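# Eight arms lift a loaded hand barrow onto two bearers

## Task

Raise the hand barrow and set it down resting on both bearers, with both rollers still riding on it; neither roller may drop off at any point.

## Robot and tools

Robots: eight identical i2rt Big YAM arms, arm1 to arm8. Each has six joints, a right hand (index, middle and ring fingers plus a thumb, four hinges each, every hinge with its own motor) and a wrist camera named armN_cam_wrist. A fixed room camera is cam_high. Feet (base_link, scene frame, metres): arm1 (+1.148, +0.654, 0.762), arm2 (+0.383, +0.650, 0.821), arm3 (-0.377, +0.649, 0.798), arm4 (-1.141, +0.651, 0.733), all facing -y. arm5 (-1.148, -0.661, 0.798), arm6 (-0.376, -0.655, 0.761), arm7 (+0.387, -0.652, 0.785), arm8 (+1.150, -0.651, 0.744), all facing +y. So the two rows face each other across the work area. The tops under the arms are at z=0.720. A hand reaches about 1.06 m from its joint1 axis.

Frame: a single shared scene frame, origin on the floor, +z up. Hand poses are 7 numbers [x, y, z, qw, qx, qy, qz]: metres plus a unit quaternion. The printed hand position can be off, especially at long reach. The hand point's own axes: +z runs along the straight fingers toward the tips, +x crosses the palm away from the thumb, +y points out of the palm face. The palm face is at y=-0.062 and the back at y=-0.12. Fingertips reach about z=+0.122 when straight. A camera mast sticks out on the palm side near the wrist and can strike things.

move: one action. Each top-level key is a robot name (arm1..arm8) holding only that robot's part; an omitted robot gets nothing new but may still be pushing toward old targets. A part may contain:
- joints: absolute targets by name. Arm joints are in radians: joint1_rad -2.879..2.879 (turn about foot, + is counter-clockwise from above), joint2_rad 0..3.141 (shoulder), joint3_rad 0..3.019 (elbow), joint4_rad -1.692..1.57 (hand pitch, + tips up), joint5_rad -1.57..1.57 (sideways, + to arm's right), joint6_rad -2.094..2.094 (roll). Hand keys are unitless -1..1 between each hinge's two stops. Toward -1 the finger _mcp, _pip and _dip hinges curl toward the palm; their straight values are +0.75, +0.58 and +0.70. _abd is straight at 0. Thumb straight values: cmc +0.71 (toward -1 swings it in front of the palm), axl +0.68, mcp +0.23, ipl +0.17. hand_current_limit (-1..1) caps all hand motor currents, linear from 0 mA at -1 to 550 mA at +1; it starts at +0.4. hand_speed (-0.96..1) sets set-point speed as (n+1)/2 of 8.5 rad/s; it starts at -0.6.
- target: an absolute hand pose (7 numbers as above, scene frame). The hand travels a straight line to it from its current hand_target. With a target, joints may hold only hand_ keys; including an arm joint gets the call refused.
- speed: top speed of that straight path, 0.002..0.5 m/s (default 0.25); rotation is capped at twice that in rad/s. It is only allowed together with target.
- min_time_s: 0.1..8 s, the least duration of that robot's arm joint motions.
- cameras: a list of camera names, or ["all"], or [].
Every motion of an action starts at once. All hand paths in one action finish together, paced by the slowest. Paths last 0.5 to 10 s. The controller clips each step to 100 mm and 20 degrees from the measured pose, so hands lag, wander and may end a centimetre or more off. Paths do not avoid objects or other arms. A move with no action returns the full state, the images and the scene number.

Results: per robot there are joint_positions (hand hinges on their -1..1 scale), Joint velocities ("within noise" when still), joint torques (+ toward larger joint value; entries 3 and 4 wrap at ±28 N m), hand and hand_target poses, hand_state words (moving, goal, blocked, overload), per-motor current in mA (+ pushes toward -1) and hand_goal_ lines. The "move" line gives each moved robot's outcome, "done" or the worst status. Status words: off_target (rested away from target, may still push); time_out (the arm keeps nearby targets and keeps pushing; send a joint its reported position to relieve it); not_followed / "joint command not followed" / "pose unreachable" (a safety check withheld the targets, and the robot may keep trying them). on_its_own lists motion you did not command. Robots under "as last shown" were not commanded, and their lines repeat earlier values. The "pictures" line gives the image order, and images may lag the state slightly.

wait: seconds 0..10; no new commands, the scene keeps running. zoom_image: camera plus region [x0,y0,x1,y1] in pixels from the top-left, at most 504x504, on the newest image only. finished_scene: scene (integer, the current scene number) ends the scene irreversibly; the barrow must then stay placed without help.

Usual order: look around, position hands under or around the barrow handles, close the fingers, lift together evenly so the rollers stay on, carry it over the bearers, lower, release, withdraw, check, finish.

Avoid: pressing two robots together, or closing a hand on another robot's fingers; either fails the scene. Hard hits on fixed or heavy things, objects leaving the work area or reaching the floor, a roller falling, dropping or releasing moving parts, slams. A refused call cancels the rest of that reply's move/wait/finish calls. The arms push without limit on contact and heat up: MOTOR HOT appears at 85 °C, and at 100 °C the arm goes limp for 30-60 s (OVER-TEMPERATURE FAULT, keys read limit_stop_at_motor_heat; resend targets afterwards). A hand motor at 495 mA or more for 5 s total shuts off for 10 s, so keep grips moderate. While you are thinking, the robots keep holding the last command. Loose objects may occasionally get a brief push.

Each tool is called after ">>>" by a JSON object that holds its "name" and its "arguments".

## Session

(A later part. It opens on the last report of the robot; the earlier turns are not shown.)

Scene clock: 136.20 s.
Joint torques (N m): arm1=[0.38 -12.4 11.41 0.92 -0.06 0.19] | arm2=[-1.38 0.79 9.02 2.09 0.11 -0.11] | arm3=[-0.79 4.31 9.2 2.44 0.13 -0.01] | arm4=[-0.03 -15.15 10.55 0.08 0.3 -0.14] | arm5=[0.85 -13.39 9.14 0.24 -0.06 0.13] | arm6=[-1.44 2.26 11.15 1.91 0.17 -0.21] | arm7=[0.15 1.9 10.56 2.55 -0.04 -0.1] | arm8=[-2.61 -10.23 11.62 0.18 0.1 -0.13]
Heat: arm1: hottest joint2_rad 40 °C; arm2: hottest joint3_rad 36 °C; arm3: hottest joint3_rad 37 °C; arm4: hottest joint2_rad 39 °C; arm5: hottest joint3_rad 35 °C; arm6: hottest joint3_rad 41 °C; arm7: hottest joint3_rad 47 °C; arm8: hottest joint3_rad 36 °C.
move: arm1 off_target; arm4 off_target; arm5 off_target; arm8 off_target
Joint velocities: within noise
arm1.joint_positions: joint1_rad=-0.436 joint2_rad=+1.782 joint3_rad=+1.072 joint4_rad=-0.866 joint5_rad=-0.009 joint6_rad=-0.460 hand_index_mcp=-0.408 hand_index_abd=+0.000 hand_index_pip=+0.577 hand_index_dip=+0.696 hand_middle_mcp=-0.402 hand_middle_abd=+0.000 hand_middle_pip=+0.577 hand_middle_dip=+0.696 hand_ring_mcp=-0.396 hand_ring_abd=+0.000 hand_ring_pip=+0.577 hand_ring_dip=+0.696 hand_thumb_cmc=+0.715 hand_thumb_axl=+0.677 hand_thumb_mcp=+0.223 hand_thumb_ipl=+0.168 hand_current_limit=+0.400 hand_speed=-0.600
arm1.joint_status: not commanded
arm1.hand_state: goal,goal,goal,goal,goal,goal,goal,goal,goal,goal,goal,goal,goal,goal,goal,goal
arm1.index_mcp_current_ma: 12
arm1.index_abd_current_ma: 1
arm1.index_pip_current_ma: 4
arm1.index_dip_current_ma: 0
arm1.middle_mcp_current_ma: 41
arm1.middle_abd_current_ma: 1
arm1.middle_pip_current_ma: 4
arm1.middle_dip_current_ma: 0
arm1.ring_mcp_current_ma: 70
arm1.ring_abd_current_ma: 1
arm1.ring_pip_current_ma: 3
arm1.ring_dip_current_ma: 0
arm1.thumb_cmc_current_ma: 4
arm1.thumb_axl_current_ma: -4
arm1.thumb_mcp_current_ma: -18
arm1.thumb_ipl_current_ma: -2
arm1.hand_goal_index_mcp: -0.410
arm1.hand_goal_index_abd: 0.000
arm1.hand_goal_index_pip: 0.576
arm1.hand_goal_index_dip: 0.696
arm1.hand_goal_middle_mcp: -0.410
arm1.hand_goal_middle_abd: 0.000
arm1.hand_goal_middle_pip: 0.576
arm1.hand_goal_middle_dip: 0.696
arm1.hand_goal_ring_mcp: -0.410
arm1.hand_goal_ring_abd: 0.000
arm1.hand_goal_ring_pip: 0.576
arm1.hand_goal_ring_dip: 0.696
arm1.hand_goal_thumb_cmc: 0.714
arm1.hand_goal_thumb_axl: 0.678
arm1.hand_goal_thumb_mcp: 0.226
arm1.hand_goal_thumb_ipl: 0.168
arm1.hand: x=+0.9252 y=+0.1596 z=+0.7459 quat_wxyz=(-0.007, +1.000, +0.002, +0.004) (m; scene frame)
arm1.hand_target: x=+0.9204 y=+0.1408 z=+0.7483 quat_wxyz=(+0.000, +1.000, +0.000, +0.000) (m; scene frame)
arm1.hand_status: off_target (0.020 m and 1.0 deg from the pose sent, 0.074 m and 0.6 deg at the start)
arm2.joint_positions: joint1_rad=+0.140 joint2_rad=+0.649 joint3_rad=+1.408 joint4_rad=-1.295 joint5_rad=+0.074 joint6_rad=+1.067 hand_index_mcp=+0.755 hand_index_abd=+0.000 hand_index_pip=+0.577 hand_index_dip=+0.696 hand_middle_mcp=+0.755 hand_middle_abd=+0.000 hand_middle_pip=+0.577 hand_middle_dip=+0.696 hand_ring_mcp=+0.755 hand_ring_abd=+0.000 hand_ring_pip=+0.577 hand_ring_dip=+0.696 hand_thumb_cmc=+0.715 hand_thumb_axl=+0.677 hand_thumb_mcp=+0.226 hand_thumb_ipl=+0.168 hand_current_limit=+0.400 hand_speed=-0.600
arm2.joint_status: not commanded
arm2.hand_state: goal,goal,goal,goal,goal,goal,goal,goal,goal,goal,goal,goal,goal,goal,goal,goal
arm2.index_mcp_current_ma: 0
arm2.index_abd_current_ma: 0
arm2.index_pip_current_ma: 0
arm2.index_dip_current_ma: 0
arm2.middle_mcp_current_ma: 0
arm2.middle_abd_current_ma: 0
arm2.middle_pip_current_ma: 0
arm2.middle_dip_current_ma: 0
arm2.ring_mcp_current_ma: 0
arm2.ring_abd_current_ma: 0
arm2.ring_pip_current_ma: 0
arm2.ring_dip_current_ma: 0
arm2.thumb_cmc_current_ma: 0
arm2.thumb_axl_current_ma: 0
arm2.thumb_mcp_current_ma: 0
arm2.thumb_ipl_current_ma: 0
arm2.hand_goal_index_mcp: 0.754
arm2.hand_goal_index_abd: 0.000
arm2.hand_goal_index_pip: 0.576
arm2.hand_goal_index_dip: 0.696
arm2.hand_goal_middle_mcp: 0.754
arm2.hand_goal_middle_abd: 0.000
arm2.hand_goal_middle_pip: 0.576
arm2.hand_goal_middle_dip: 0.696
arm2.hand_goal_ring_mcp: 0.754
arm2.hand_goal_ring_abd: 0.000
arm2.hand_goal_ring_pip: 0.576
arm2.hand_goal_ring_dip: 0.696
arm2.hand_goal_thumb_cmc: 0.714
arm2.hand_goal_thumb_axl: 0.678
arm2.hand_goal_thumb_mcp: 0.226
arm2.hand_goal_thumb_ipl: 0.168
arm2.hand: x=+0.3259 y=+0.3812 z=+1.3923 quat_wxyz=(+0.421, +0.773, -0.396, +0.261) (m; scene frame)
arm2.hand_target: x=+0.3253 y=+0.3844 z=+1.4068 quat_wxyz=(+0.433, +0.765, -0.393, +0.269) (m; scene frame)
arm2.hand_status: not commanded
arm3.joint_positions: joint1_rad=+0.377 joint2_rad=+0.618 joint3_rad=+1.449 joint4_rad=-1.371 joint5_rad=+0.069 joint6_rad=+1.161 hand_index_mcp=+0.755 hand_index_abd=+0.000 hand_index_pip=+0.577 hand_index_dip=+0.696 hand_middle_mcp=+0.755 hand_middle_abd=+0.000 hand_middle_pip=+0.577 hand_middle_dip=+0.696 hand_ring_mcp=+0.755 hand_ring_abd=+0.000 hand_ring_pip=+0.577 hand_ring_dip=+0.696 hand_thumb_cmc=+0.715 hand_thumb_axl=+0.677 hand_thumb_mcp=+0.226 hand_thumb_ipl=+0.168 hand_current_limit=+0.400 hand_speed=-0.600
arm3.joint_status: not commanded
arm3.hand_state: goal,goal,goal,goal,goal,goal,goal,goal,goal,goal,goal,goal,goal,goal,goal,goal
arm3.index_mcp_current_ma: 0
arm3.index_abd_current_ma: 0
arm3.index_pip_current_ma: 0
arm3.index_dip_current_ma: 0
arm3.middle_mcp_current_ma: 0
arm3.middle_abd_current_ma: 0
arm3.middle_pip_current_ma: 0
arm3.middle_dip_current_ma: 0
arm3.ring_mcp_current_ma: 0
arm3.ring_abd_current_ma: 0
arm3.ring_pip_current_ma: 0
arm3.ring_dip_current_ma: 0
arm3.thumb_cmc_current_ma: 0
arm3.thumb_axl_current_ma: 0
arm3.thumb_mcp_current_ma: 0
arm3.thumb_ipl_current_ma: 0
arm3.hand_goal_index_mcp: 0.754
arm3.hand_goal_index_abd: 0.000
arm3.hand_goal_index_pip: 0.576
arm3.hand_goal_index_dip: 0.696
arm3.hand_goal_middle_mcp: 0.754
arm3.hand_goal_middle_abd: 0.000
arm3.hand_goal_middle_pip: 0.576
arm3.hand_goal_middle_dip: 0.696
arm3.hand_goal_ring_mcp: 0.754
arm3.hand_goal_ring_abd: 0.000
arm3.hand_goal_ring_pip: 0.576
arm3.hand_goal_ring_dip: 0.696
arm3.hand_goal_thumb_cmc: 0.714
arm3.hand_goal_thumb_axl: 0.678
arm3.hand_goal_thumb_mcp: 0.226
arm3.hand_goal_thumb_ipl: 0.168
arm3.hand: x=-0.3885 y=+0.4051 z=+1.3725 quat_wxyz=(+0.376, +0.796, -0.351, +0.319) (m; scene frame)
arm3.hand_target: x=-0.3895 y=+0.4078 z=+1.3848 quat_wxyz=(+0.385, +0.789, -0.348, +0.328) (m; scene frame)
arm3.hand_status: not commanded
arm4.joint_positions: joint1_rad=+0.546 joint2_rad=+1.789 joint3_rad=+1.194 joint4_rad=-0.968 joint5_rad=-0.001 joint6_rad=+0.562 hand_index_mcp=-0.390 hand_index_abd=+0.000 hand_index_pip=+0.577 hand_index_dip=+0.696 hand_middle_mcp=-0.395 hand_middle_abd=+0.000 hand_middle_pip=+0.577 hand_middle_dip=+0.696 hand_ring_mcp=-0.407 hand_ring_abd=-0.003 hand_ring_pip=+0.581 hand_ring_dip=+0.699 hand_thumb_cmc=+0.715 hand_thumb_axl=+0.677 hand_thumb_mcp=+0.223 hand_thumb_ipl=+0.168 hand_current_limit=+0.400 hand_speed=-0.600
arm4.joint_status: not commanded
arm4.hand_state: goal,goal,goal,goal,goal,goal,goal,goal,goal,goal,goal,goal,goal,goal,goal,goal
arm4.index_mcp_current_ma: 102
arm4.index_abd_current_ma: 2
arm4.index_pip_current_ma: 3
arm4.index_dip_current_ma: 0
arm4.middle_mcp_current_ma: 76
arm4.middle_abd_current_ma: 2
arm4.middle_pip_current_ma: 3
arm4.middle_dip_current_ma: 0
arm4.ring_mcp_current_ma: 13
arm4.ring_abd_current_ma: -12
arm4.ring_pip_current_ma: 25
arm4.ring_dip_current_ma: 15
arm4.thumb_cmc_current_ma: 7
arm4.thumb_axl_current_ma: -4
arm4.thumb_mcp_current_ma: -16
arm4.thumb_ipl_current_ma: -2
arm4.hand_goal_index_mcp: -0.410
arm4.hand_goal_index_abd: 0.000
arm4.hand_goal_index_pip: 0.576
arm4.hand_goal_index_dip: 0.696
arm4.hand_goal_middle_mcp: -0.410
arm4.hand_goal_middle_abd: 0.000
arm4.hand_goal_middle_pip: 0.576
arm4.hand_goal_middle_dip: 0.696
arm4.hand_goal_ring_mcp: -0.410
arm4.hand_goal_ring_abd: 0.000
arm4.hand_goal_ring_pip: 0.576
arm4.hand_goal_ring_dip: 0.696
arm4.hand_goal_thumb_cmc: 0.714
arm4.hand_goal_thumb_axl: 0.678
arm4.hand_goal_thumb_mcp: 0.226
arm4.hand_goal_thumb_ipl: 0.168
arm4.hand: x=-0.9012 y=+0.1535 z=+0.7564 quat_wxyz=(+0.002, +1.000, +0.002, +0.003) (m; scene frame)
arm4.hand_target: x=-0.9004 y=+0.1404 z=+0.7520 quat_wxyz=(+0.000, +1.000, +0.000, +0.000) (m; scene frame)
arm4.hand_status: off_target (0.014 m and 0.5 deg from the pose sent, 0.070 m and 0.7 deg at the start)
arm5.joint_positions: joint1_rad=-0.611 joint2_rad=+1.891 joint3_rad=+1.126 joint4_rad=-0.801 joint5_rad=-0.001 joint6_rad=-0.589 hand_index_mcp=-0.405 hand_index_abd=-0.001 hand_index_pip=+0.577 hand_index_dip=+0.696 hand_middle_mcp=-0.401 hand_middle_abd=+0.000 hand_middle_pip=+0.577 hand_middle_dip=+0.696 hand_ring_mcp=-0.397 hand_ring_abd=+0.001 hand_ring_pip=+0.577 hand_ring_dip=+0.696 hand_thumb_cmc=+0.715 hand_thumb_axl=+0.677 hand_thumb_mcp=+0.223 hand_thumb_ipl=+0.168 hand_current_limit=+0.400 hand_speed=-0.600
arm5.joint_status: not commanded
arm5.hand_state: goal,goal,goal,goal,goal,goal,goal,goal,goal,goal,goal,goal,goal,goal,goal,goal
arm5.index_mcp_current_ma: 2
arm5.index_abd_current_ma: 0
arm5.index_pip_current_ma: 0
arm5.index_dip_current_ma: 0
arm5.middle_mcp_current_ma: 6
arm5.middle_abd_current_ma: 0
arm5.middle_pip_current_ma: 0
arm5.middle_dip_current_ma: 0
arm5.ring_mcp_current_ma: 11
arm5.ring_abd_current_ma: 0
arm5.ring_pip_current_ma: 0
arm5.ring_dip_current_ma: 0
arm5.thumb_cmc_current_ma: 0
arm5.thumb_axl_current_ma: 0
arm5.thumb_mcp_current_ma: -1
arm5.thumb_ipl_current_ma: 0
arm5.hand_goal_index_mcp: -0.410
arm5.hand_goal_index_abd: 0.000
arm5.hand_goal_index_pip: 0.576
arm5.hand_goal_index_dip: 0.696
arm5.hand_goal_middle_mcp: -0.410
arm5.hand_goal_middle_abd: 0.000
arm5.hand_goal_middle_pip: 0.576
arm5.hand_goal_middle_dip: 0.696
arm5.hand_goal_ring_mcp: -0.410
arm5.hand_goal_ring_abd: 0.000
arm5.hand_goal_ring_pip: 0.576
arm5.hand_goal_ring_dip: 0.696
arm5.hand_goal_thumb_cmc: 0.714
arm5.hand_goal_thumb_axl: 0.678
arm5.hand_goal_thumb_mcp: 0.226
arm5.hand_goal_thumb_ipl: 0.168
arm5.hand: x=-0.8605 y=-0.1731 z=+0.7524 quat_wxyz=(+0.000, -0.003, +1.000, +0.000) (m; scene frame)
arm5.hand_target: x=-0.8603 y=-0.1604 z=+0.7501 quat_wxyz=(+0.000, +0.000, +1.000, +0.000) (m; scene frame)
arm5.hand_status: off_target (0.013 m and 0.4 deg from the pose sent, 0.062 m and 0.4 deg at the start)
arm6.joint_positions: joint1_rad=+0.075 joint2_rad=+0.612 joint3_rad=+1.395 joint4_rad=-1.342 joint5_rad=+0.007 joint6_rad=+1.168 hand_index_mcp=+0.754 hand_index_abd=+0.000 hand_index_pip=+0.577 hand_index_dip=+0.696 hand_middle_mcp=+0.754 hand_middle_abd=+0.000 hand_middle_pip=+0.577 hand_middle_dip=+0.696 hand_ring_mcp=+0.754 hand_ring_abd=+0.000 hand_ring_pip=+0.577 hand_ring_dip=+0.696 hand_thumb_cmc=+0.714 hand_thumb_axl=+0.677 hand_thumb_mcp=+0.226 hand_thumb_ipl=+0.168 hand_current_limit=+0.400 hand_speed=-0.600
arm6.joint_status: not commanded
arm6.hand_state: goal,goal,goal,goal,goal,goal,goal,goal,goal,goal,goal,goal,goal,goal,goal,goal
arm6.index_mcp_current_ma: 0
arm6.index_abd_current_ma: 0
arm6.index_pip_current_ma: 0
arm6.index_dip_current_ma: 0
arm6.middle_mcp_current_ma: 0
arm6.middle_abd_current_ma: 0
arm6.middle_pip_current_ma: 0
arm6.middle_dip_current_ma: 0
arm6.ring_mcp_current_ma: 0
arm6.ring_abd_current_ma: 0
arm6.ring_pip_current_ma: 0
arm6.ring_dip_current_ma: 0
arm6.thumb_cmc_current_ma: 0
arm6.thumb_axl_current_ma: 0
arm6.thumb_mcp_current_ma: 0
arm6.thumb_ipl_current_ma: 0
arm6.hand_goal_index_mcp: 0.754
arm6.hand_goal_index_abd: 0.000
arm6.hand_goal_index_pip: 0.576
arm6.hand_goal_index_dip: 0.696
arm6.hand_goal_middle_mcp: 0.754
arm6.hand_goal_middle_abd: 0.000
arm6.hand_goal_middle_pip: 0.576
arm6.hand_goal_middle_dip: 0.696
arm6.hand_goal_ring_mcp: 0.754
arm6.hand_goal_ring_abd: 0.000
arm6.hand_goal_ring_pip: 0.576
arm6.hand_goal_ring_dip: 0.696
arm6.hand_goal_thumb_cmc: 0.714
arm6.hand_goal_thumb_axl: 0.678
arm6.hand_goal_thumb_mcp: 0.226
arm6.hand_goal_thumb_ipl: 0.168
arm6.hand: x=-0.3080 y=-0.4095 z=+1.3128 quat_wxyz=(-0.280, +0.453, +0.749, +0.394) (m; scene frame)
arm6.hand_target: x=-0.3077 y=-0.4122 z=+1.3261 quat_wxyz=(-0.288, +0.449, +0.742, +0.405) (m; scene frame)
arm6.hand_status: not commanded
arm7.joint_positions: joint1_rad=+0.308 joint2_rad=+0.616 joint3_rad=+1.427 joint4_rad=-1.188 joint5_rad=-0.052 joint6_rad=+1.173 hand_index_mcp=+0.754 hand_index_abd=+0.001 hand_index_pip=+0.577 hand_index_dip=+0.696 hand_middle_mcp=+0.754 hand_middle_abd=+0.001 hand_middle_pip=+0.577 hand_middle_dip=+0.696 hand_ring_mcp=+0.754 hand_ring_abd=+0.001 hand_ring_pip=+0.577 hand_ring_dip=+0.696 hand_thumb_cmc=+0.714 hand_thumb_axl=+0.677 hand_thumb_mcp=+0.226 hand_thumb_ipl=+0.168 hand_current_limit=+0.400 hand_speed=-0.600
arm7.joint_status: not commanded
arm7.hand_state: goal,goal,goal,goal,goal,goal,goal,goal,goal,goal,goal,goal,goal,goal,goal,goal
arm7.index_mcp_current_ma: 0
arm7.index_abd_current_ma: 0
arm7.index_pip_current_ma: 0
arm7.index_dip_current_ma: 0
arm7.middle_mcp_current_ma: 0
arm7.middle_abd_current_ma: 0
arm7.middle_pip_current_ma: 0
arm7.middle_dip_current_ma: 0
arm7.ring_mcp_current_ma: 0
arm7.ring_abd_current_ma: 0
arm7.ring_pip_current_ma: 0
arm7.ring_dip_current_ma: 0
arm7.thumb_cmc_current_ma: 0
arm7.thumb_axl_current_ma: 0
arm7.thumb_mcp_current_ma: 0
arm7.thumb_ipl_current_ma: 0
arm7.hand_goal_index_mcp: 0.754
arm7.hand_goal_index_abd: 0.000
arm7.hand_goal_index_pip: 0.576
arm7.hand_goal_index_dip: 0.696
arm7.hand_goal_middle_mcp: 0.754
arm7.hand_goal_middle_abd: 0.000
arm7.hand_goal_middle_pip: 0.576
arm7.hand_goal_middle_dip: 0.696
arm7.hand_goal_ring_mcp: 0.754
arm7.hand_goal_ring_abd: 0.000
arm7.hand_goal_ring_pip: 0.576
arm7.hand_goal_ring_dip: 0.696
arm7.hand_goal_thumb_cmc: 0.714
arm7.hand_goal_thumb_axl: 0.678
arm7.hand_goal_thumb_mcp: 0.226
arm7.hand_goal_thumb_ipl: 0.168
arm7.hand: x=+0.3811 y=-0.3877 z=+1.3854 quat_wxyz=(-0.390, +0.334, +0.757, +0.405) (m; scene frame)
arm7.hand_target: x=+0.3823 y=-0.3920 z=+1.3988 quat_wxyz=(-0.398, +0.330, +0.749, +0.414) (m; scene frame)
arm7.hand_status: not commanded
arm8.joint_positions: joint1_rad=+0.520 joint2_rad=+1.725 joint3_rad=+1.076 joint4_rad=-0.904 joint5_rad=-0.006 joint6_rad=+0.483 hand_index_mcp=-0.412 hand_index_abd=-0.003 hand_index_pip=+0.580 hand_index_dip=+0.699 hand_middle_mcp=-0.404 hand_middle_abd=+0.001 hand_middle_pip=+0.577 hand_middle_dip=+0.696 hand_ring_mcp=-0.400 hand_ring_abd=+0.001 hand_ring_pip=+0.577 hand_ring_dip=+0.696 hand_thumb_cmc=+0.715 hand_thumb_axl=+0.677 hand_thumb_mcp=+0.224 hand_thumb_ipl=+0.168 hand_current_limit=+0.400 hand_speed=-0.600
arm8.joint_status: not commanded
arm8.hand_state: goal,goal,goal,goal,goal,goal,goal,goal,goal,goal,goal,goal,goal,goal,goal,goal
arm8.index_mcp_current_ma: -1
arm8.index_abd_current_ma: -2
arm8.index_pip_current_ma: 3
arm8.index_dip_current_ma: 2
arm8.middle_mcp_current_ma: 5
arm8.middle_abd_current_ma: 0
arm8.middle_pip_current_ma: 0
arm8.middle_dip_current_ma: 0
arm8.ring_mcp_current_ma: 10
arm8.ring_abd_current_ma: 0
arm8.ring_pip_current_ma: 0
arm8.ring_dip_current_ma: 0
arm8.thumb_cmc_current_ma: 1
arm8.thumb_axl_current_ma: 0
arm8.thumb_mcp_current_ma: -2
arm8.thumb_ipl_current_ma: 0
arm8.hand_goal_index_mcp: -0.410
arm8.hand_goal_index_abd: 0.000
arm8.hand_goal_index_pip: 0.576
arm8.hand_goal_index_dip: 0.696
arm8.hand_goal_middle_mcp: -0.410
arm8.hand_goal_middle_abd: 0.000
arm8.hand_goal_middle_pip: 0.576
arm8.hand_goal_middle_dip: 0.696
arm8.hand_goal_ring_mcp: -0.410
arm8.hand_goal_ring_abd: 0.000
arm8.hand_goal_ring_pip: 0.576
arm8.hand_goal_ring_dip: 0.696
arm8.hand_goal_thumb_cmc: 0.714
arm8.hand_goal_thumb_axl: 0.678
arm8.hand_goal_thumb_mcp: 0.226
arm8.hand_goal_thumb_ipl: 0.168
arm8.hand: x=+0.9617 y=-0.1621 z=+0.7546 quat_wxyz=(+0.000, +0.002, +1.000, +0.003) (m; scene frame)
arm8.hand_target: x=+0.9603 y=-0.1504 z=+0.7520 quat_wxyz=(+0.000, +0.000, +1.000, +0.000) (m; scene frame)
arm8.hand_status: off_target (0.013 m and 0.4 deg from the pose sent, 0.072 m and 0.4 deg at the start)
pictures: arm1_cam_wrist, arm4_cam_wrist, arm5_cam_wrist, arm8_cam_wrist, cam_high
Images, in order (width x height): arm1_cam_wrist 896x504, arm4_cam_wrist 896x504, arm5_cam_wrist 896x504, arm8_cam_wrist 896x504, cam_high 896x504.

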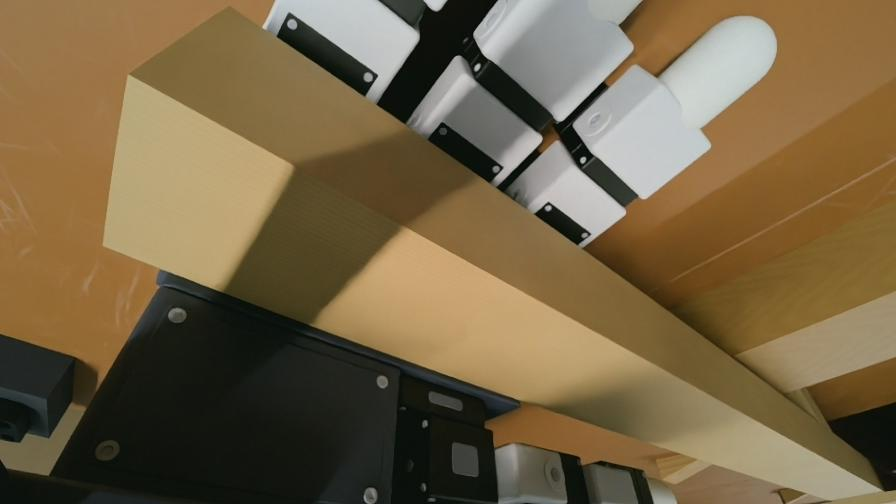

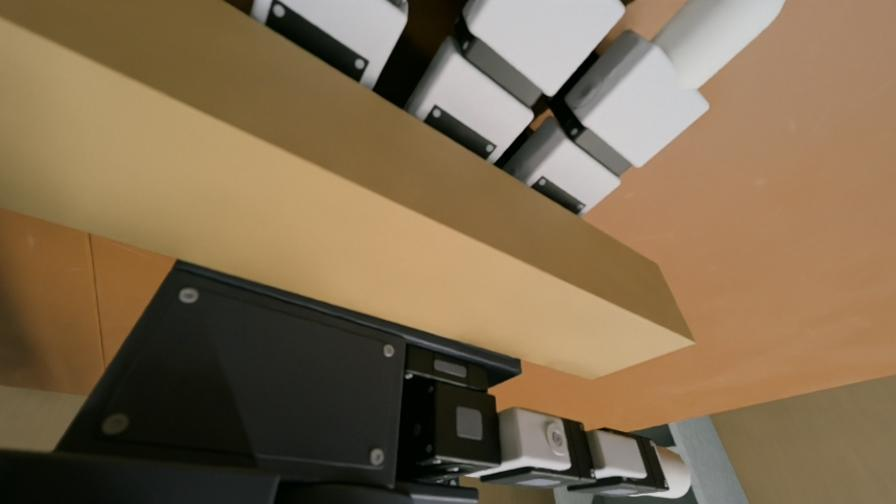

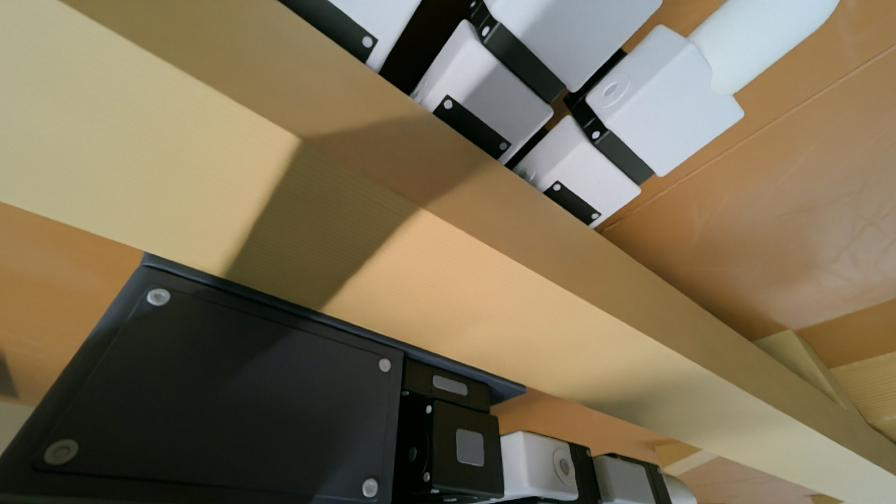

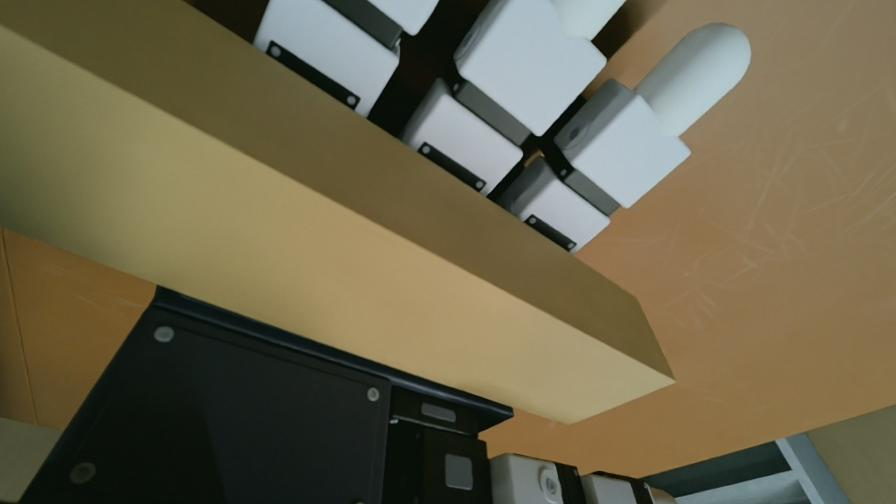

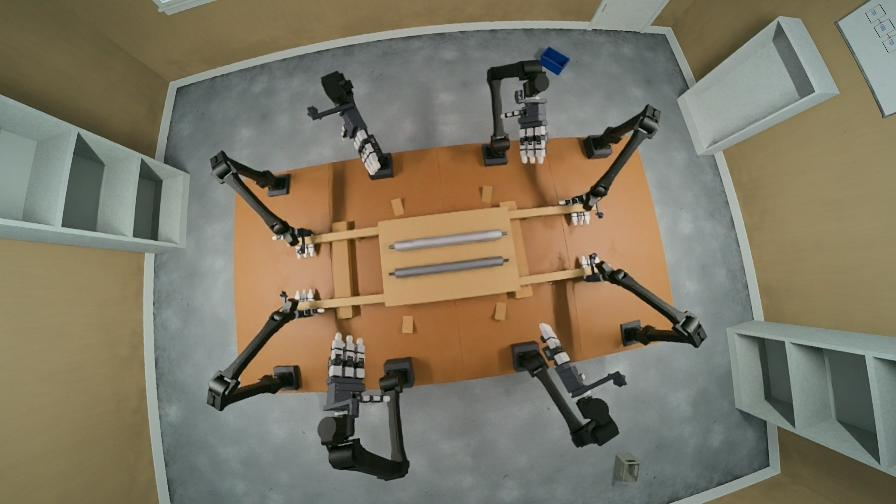

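>>> {"name": "move", "arguments": {"arm2": {"target": [0.24, 0.08, 1.12, 0, 1, 0, 0], "speed": 0.3}, "arm3": {"target": [-0.16, 0.08, 1.12, 0, 1, 0, 0], "speed": 0.3}, "arm7": {"target": [0.12, -0.07, 1.12, 0, 0, 1, 0], "speed": 0.3}, "arm6": {"target": [-0.10, -0.07, 1.12, 0, 0, 1, 0], "speed": 0.3}, "cameras": ["arm2_cam_wrist", "arm3_cam_wrist", "arm6_cam_wrist", "arm7_cam_wrist", "cam_high"]}}

Scene clock: 140.63 s.
Joint torques (N m): arm1=[0.5 -12.34 11.44 0.79 -0.06 0.19] | arm2=[-1.03 -13.39 11.4 -0.25 0.12 -0.16] | arm3=[0.09 -16.67 12.55 0.14 0.25 -0.07] | arm4=[-0.15 -14.86 10.61 0.1 0.3 -0.14] | arm5=[0.97 -13.39 9.17 0.25 -0.06 0.13] | arm6=[-1.32 -12.75 14.9 -0.02 0.27 -0.3] | arm7=[0.91 -15.5 13.72 0.1 0.04 -0.17] | arm8=[-2.61 -10.34 11.59 0.16 0.1 -0.13]
Heat: arm1: hottest joint2_rad 40 °C; arm2: hottest joint3_rad 36 °C; arm3: hottest joint3_rad 37 °C; arm4: hottest joint2_rad 39 °C; arm5: hottest joint3_rad 36 °C; arm6: hottest joint3_rad 41 °C; arm7: hottest joint3_rad 47 °C; arm8: hottest joint3_rad 37 °C.
move: arm2 off_target; arm3 off_target; arm6 off_target; arm7 off_target
Joint velocities: within noise
arm1, arm4, arm5, arm8: as last shown
arm1.joint_positions: joint1_rad=-0.436 joint2_rad=+1.782 joint3_rad=+1.072 joint4_rad=-0.867 joint5_rad=-0.009 joint6_rad=-0.460 hand_index_mcp=-0.408 hand_index_abd=+0.000 hand_index_pip=+0.577 hand_index_dip=+0.696 hand_middle_mcp=-0.402 hand_middle_abd=+0.000 hand_middle_pip=+0.577 hand_middle_dip=+0.696 hand_ring_mcp=-0.396 hand_ring_abd=+0.000 hand_ring_pip=+0.577 hand_ring_dip=+0.696 hand_thumb_cmc=+0.715 hand_thumb_axl=+0.677 hand_thumb_mcp=+0.223 hand_thumb_ipl=+0.168 hand_current_limit=+0.400 hand_speed=-0.600
arm1.hand: x=+0.9252 y=+0.1597 z=+0.7459 quat_wxyz=(-0.007, +1.000, +0.002, +0.004) (m; scene frame)
arm1.hand_target: x=+0.9204 y=+0.1409 z=+0.7483 quat_wxyz=(+0.000, +1.000, +0.000, +0.000) (m; scene frame)
arm2.joint_positions: joint1_rad=-0.266 joint2_rad=+1.638 joint3_rad=+1.704 joint4_rad=-1.668 joint5_rad=+0.002 joint6_rad=-0.225 hand_index_mcp=+0.754 hand_index_abd=+0.000 hand_index_pip=+0.577 hand_index_dip=+0.696 hand_middle_mcp=+0.754 hand_middle_abd=+0.000 hand_middle_pip=+0.577 hand_middle_dip=+0.696 hand_ring_mcp=+0.754 hand_ring_abd=+0.000 hand_ring_pip=+0.577 hand_ring_dip=+0.696 hand_thumb_cmc=+0.715 hand_thumb_axl=+0.677 hand_thumb_mcp=+0.224 hand_thumb_ipl=+0.168 hand_current_limit=+0.400 hand_speed=-0.600
arm2.joint_status: not commanded
arm2.hand_state: goal,goal,goal,goal,goal,goal,goal,goal,goal,goal,goal,goal,goal,goal,goal,goal
arm2.index_mcp_current_ma: 0
arm2.index_abd_current_ma: 0
arm2.index_pip_current_ma: 0
arm2.index_dip_current_ma: 0
arm2.middle_mcp_current_ma: 0
arm2.middle_abd_current_ma: 0
arm2.middle_pip_current_ma: 0
arm2.middle_dip_current_ma: 0
arm2.ring_mcp_current_ma: 0
arm2.ring_abd_current_ma: 0
arm2.ring_pip_current_ma: 0
arm2.ring_dip_current_ma: 0
arm2.thumb_cmc_current_ma: 0
arm2.thumb_axl_current_ma: 0
arm2.thumb_mcp_current_ma: 0
arm2.thumb_ipl_current_ma: 0
arm2.hand_goal_index_mcp: 0.754
arm2.hand_goal_index_abd: 0.000
arm2.hand_goal_index_pip: 0.576
arm2.hand_goal_index_dip: 0.696
arm2.hand_goal_middle_mcp: 0.754
arm2.hand_goal_middle_abd: 0.000
arm2.hand_goal_middle_pip: 0.576
arm2.hand_goal_middle_dip: 0.696
arm2.hand_goal_ring_mcp: 0.754
arm2.hand_goal_ring_abd: 0.000
arm2.hand_goal_ring_pip: 0.576
arm2.hand_goal_ring_dip: 0.696
arm2.hand_goal_thumb_cmc: 0.714
arm2.hand_goal_thumb_axl: 0.678
arm2.hand_goal_thumb_mcp: 0.226
arm2.hand_goal_thumb_ipl: 0.168
arm2.hand: x=+0.2404 y=+0.0914 z=+1.0990 quat_wxyz=(-0.016, +1.000, -0.008, +0.004) (m; scene frame)
arm2.hand_target: x=+0.2402 y=+0.0810 z=+1.1197 quat_wxyz=(+0.003, +1.000, +0.000, -0.001) (m; scene frame)
arm2.hand_status: off_target (0.024 m and 2.1 deg from the pose sent, 0.415 m and 78.7 deg at the start; a joint's target at an end of its range on 22 of 103 steps)
arm3.joint_positions: joint1_rad=+0.463 joint2_rad=+1.737 joint3_rad=+1.869 joint4_rad=-1.691 joint5_rad=+0.004 joint6_rad=+0.468 hand_index_mcp=+0.755 hand_index_abd=+0.000 hand_index_pip=+0.577 hand_index_dip=+0.696 hand_middle_mcp=+0.755 hand_middle_abd=+0.000 hand_middle_pip=+0.577 hand_middle_dip=+0.696 hand_ring_mcp=+0.755 hand_ring_abd=+0.000 hand_ring_pip=+0.577 hand_ring_dip=+0.696 hand_thumb_cmc=+0.715 hand_thumb_axl=+0.677 hand_thumb_mcp=+0.224 hand_thumb_ipl=+0.168 hand_current_limit=+0.400 hand_speed=-0.600
arm3.joint_status: not commanded
arm3.hand_state: goal,goal,goal,goal,goal,goal,goal,goal,goal,goal,goal,goal,goal,goal,goal,goal
arm3.index_mcp_current_ma: 0
arm3.index_abd_current_ma: 0
arm3.index_pip_current_ma: 0
arm3.index_dip_current_ma: 0
arm3.middle_mcp_current_ma: 0
arm3.middle_abd_current_ma: 0
arm3.middle_pip_current_ma: 0
arm3.middle_dip_current_ma: 0
arm3.ring_mcp_current_ma: 0
arm3.ring_abd_current_ma: 0
arm3.ring_pip_current_ma: 0
arm3.ring_dip_current_ma: 0
arm3.thumb_cmc_current_ma: 0
arm3.thumb_axl_current_ma: 0
arm3.thumb_mcp_current_ma: -2
arm3.thumb_ipl_current_ma: 0
arm3.hand_goal_index_mcp: 0.754
arm3.hand_goal_index_abd: 0.000
arm3.hand_goal_index_pip: 0.576
arm3.hand_goal_index_dip: 0.696
arm3.hand_goal_middle_mcp: 0.754
arm3.hand_goal_middle_abd: 0.000
arm3.hand_goal_middle_pip: 0.576
arm3.hand_goal_middle_dip: 0.696
arm3.hand_goal_ring_mcp: 0.754
arm3.hand_goal_ring_abd: 0.000
arm3.hand_goal_ring_pip: 0.576
arm3.hand_goal_ring_dip: 0.696
arm3.hand_goal_thumb_cmc: 0.714
arm3.hand_goal_thumb_axl: 0.678
arm3.hand_goal_thumb_mcp: 0.226
arm3.hand_goal_thumb_ipl: 0.168
arm3.hand: x=-0.1669 y=+0.0856 z=+1.0952 quat_wxyz=(+0.007, +1.000, -0.006, +0.001) (m; scene frame)
arm3.hand_target: x=-0.1606 y=+0.0810 z=+1.1193 quat_wxyz=(+0.027, +1.000, +0.001, +0.010) (m; scene frame)
arm3.hand_status: off_target (0.026 m and 1.1 deg from the pose sent, 0.471 m and 74.5 deg at the start; a joint's target at an end of its range on 30 of 103 steps)
arm6.joint_positions: joint1_rad=-0.482 joint2_rad=+1.741 joint3_rad=+1.954 joint4_rad=-1.681 joint5_rad=-0.011 joint6_rad=-0.449 hand_index_mcp=+0.755 hand_index_abd=+0.001 hand_index_pip=+0.577 hand_index_dip=+0.696 hand_middle_mcp=+0.755 hand_middle_abd=+0.001 hand_middle_pip=+0.577 hand_middle_dip=+0.696 hand_ring_mcp=+0.755 hand_ring_abd=+0.001 hand_ring_pip=+0.577 hand_ring_dip=+0.696 hand_thumb_cmc=+0.724 hand_thumb_axl=+0.677 hand_thumb_mcp=+0.223 hand_thumb_ipl=+0.168 hand_current_limit=+0.400 hand_speed=-0.600
arm6.joint_status: not commanded
arm6.hand_state: goal,goal,goal,goal,goal,goal,goal,goal,goal,goal,goal,goal,goal,goal,goal,goal
arm6.index_mcp_current_ma: 0
arm6.index_abd_current_ma: 0
arm6.index_pip_current_ma: 0
arm6.index_dip_current_ma: 0
arm6.middle_mcp_current_ma: 1
arm6.middle_abd_current_ma: 0
arm6.middle_pip_current_ma: 0
arm6.middle_dip_current_ma: 0
arm6.ring_mcp_current_ma: 0
arm6.ring_abd_current_ma: 0
arm6.ring_pip_current_ma: 0
arm6.ring_dip_current_ma: 0
arm6.thumb_cmc_current_ma: 12
arm6.thumb_axl_current_ma: 0
arm6.thumb_mcp_current_ma: -3
arm6.thumb_ipl_current_ma: 0
arm6.hand_goal_index_mcp: 0.754
arm6.hand_goal_index_abd: 0.000
arm6.hand_goal_index_pip: 0.576
arm6.hand_goal_index_dip: 0.696
arm6.hand_goal_middle_mcp: 0.754
arm6.hand_goal_middle_abd: 0.000
arm6.hand_goal_middle_pip: 0.576
arm6.hand_goal_middle_dip: 0.696
arm6.hand_goal_ring_mcp: 0.754
arm6.hand_goal_ring_abd: 0.000
arm6.hand_goal_ring_pip: 0.576
arm6.hand_goal_ring_dip: 0.696
arm6.hand_goal_thumb_cmc: 0.714
arm6.hand_goal_thumb_axl: 0.678
arm6.hand_goal_thumb_mcp: 0.226
arm6.hand_goal_thumb_ipl: 0.168
arm6.hand: x=-0.1012 y=-0.0789 z=+1.0958 quat_wxyz=(+0.019, +0.013, +0.999, +0.048) (m; scene frame)
arm6.hand_target: x=-0.1005 y=-0.0712 z=+1.1193 quat_wxyz=(+0.031, +0.002, +0.997, +0.067) (m; scene frame)
arm6.hand_status: off_target (0.026 m and 6.1 deg from the pose sent, 0.442 m and 83.0 deg at the start; a joint's target at an end of its range on 49 of 103 steps)
arm7.joint_positions: joint1_rad=+0.520 joint2_rad=+1.782 joint3_rad=+1.973 joint4_rad=-1.673 joint5_rad=+0.004 joint6_rad=+0.532 hand_index_mcp=+0.754 hand_index_abd=+0.001 hand_index_pip=+0.577 hand_index_dip=+0.696 hand_middle_mcp=+0.755 hand_middle_abd=+0.001 hand_middle_pip=+0.577 hand_middle_dip=+0.696 hand_ring_mcp=+0.754 hand_ring_abd=+0.001 hand_ring_pip=+0.577 hand_ring_dip=+0.696 hand_thumb_cmc=+0.714 hand_thumb_axl=+0.677 hand_thumb_mcp=+0.223 hand_thumb_ipl=+0.168 hand_current_limit=+0.400 hand_speed=-0.600
arm7.joint_status: not commanded
arm7.hand_state: goal,goal,goal,goal,goal,goal,goal,goal,goal,goal,goal,goal,goal,goal,goal,goal
arm7.index_mcp_current_ma: 0
arm7.index_abd_current_ma: 0
arm7.index_pip_current_ma: 0
arm7.index_dip_current_ma: 0
arm7.middle_mcp_current_ma: 0
arm7.middle_abd_current_ma: 0
arm7.middle_pip_current_ma: 0
arm7.middle_dip_current_ma: 0
arm7.ring_mcp_current_ma: 0
arm7.ring_abd_current_ma: 0
arm7.ring_pip_current_ma: 0
arm7.ring_dip_current_ma: 0
arm7.thumb_cmc_current_ma: 0
arm7.thumb_axl_current_ma: 0
arm7.thumb_mcp_current_ma: 0
arm7.thumb_ipl_current_ma: 0
arm7.hand_goal_index_mcp: 0.754
arm7.hand_goal_index_abd: 0.000
arm7.hand_goal_index_pip: 0.576
arm7.hand_goal_index_dip: 0.696
arm7.hand_goal_middle_mcp: 0.754
arm7.hand_goal_middle_abd: 0.000
arm7.hand_goal_middle_pip: 0.576
arm7.hand_goal_middle_dip: 0.696
arm7.hand_goal_ring_mcp: 0.754
arm7.hand_goal_ring_abd: 0.000
arm7.hand_goal_ring_pip: 0.576
arm7.hand_goal_ring_dip: 0.696
arm7.hand_goal_thumb_cmc: 0.714
arm7.hand_goal_thumb_axl: 0.678
arm7.hand_goal_thumb_mcp: 0.226
arm7.hand_goal_thumb_ipl: 0.168
arm7.hand: x=+0.1329 y=-0.0758 z=+1.1019 quat_wxyz=(-0.015, +0.010, +0.999, +0.041) (m; scene frame)
arm7.hand_target: x=+0.1205 y=-0.0711 z=+1.1194 quat_wxyz=(-0.024, -0.004, +0.998, +0.056) (m; scene frame)
arm7.hand_status: off_target (0.023 m and 5.1 deg from the pose sent, 0.489 m and 81.6 deg at the start; a joint's target at an end of its range on 34 of 103 steps)
arm8.hand: x=+0.9616 y=-0.1621 z=+0.7546 quat_wxyz=(+0.000, +0.001, +1.000, +0.003) (m; scene frame)
pictures: arm2_cam_wrist, arm3_cam_wrist, arm6_cam_wrist, arm7_cam_wrist, cam_high
Images, in order (width x height): arm2_cam_wrist 896x504, arm3_cam_wrist 896x504, arm6_cam_wrist 896x504, arm7_cam_wrist 896x504, cam_high 896x504.

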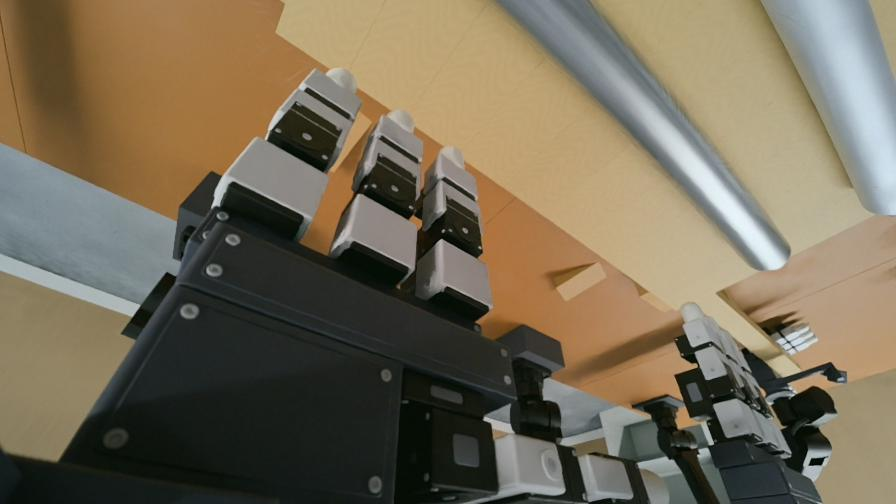

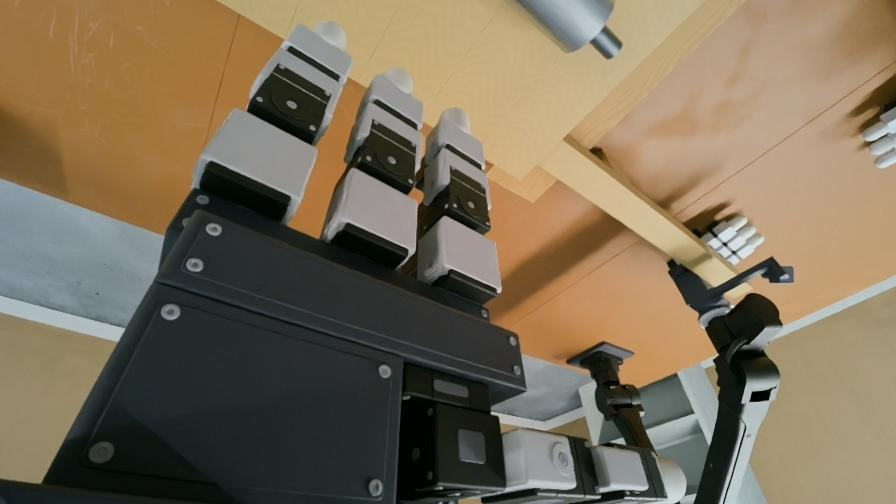

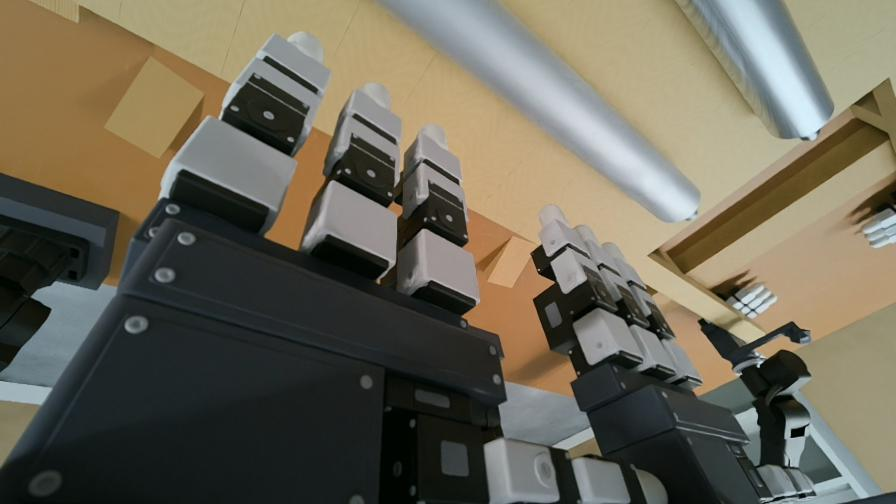

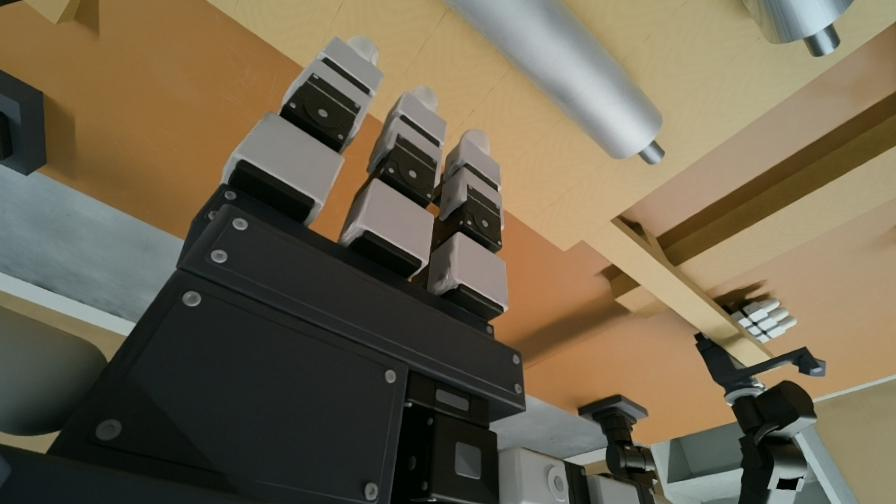

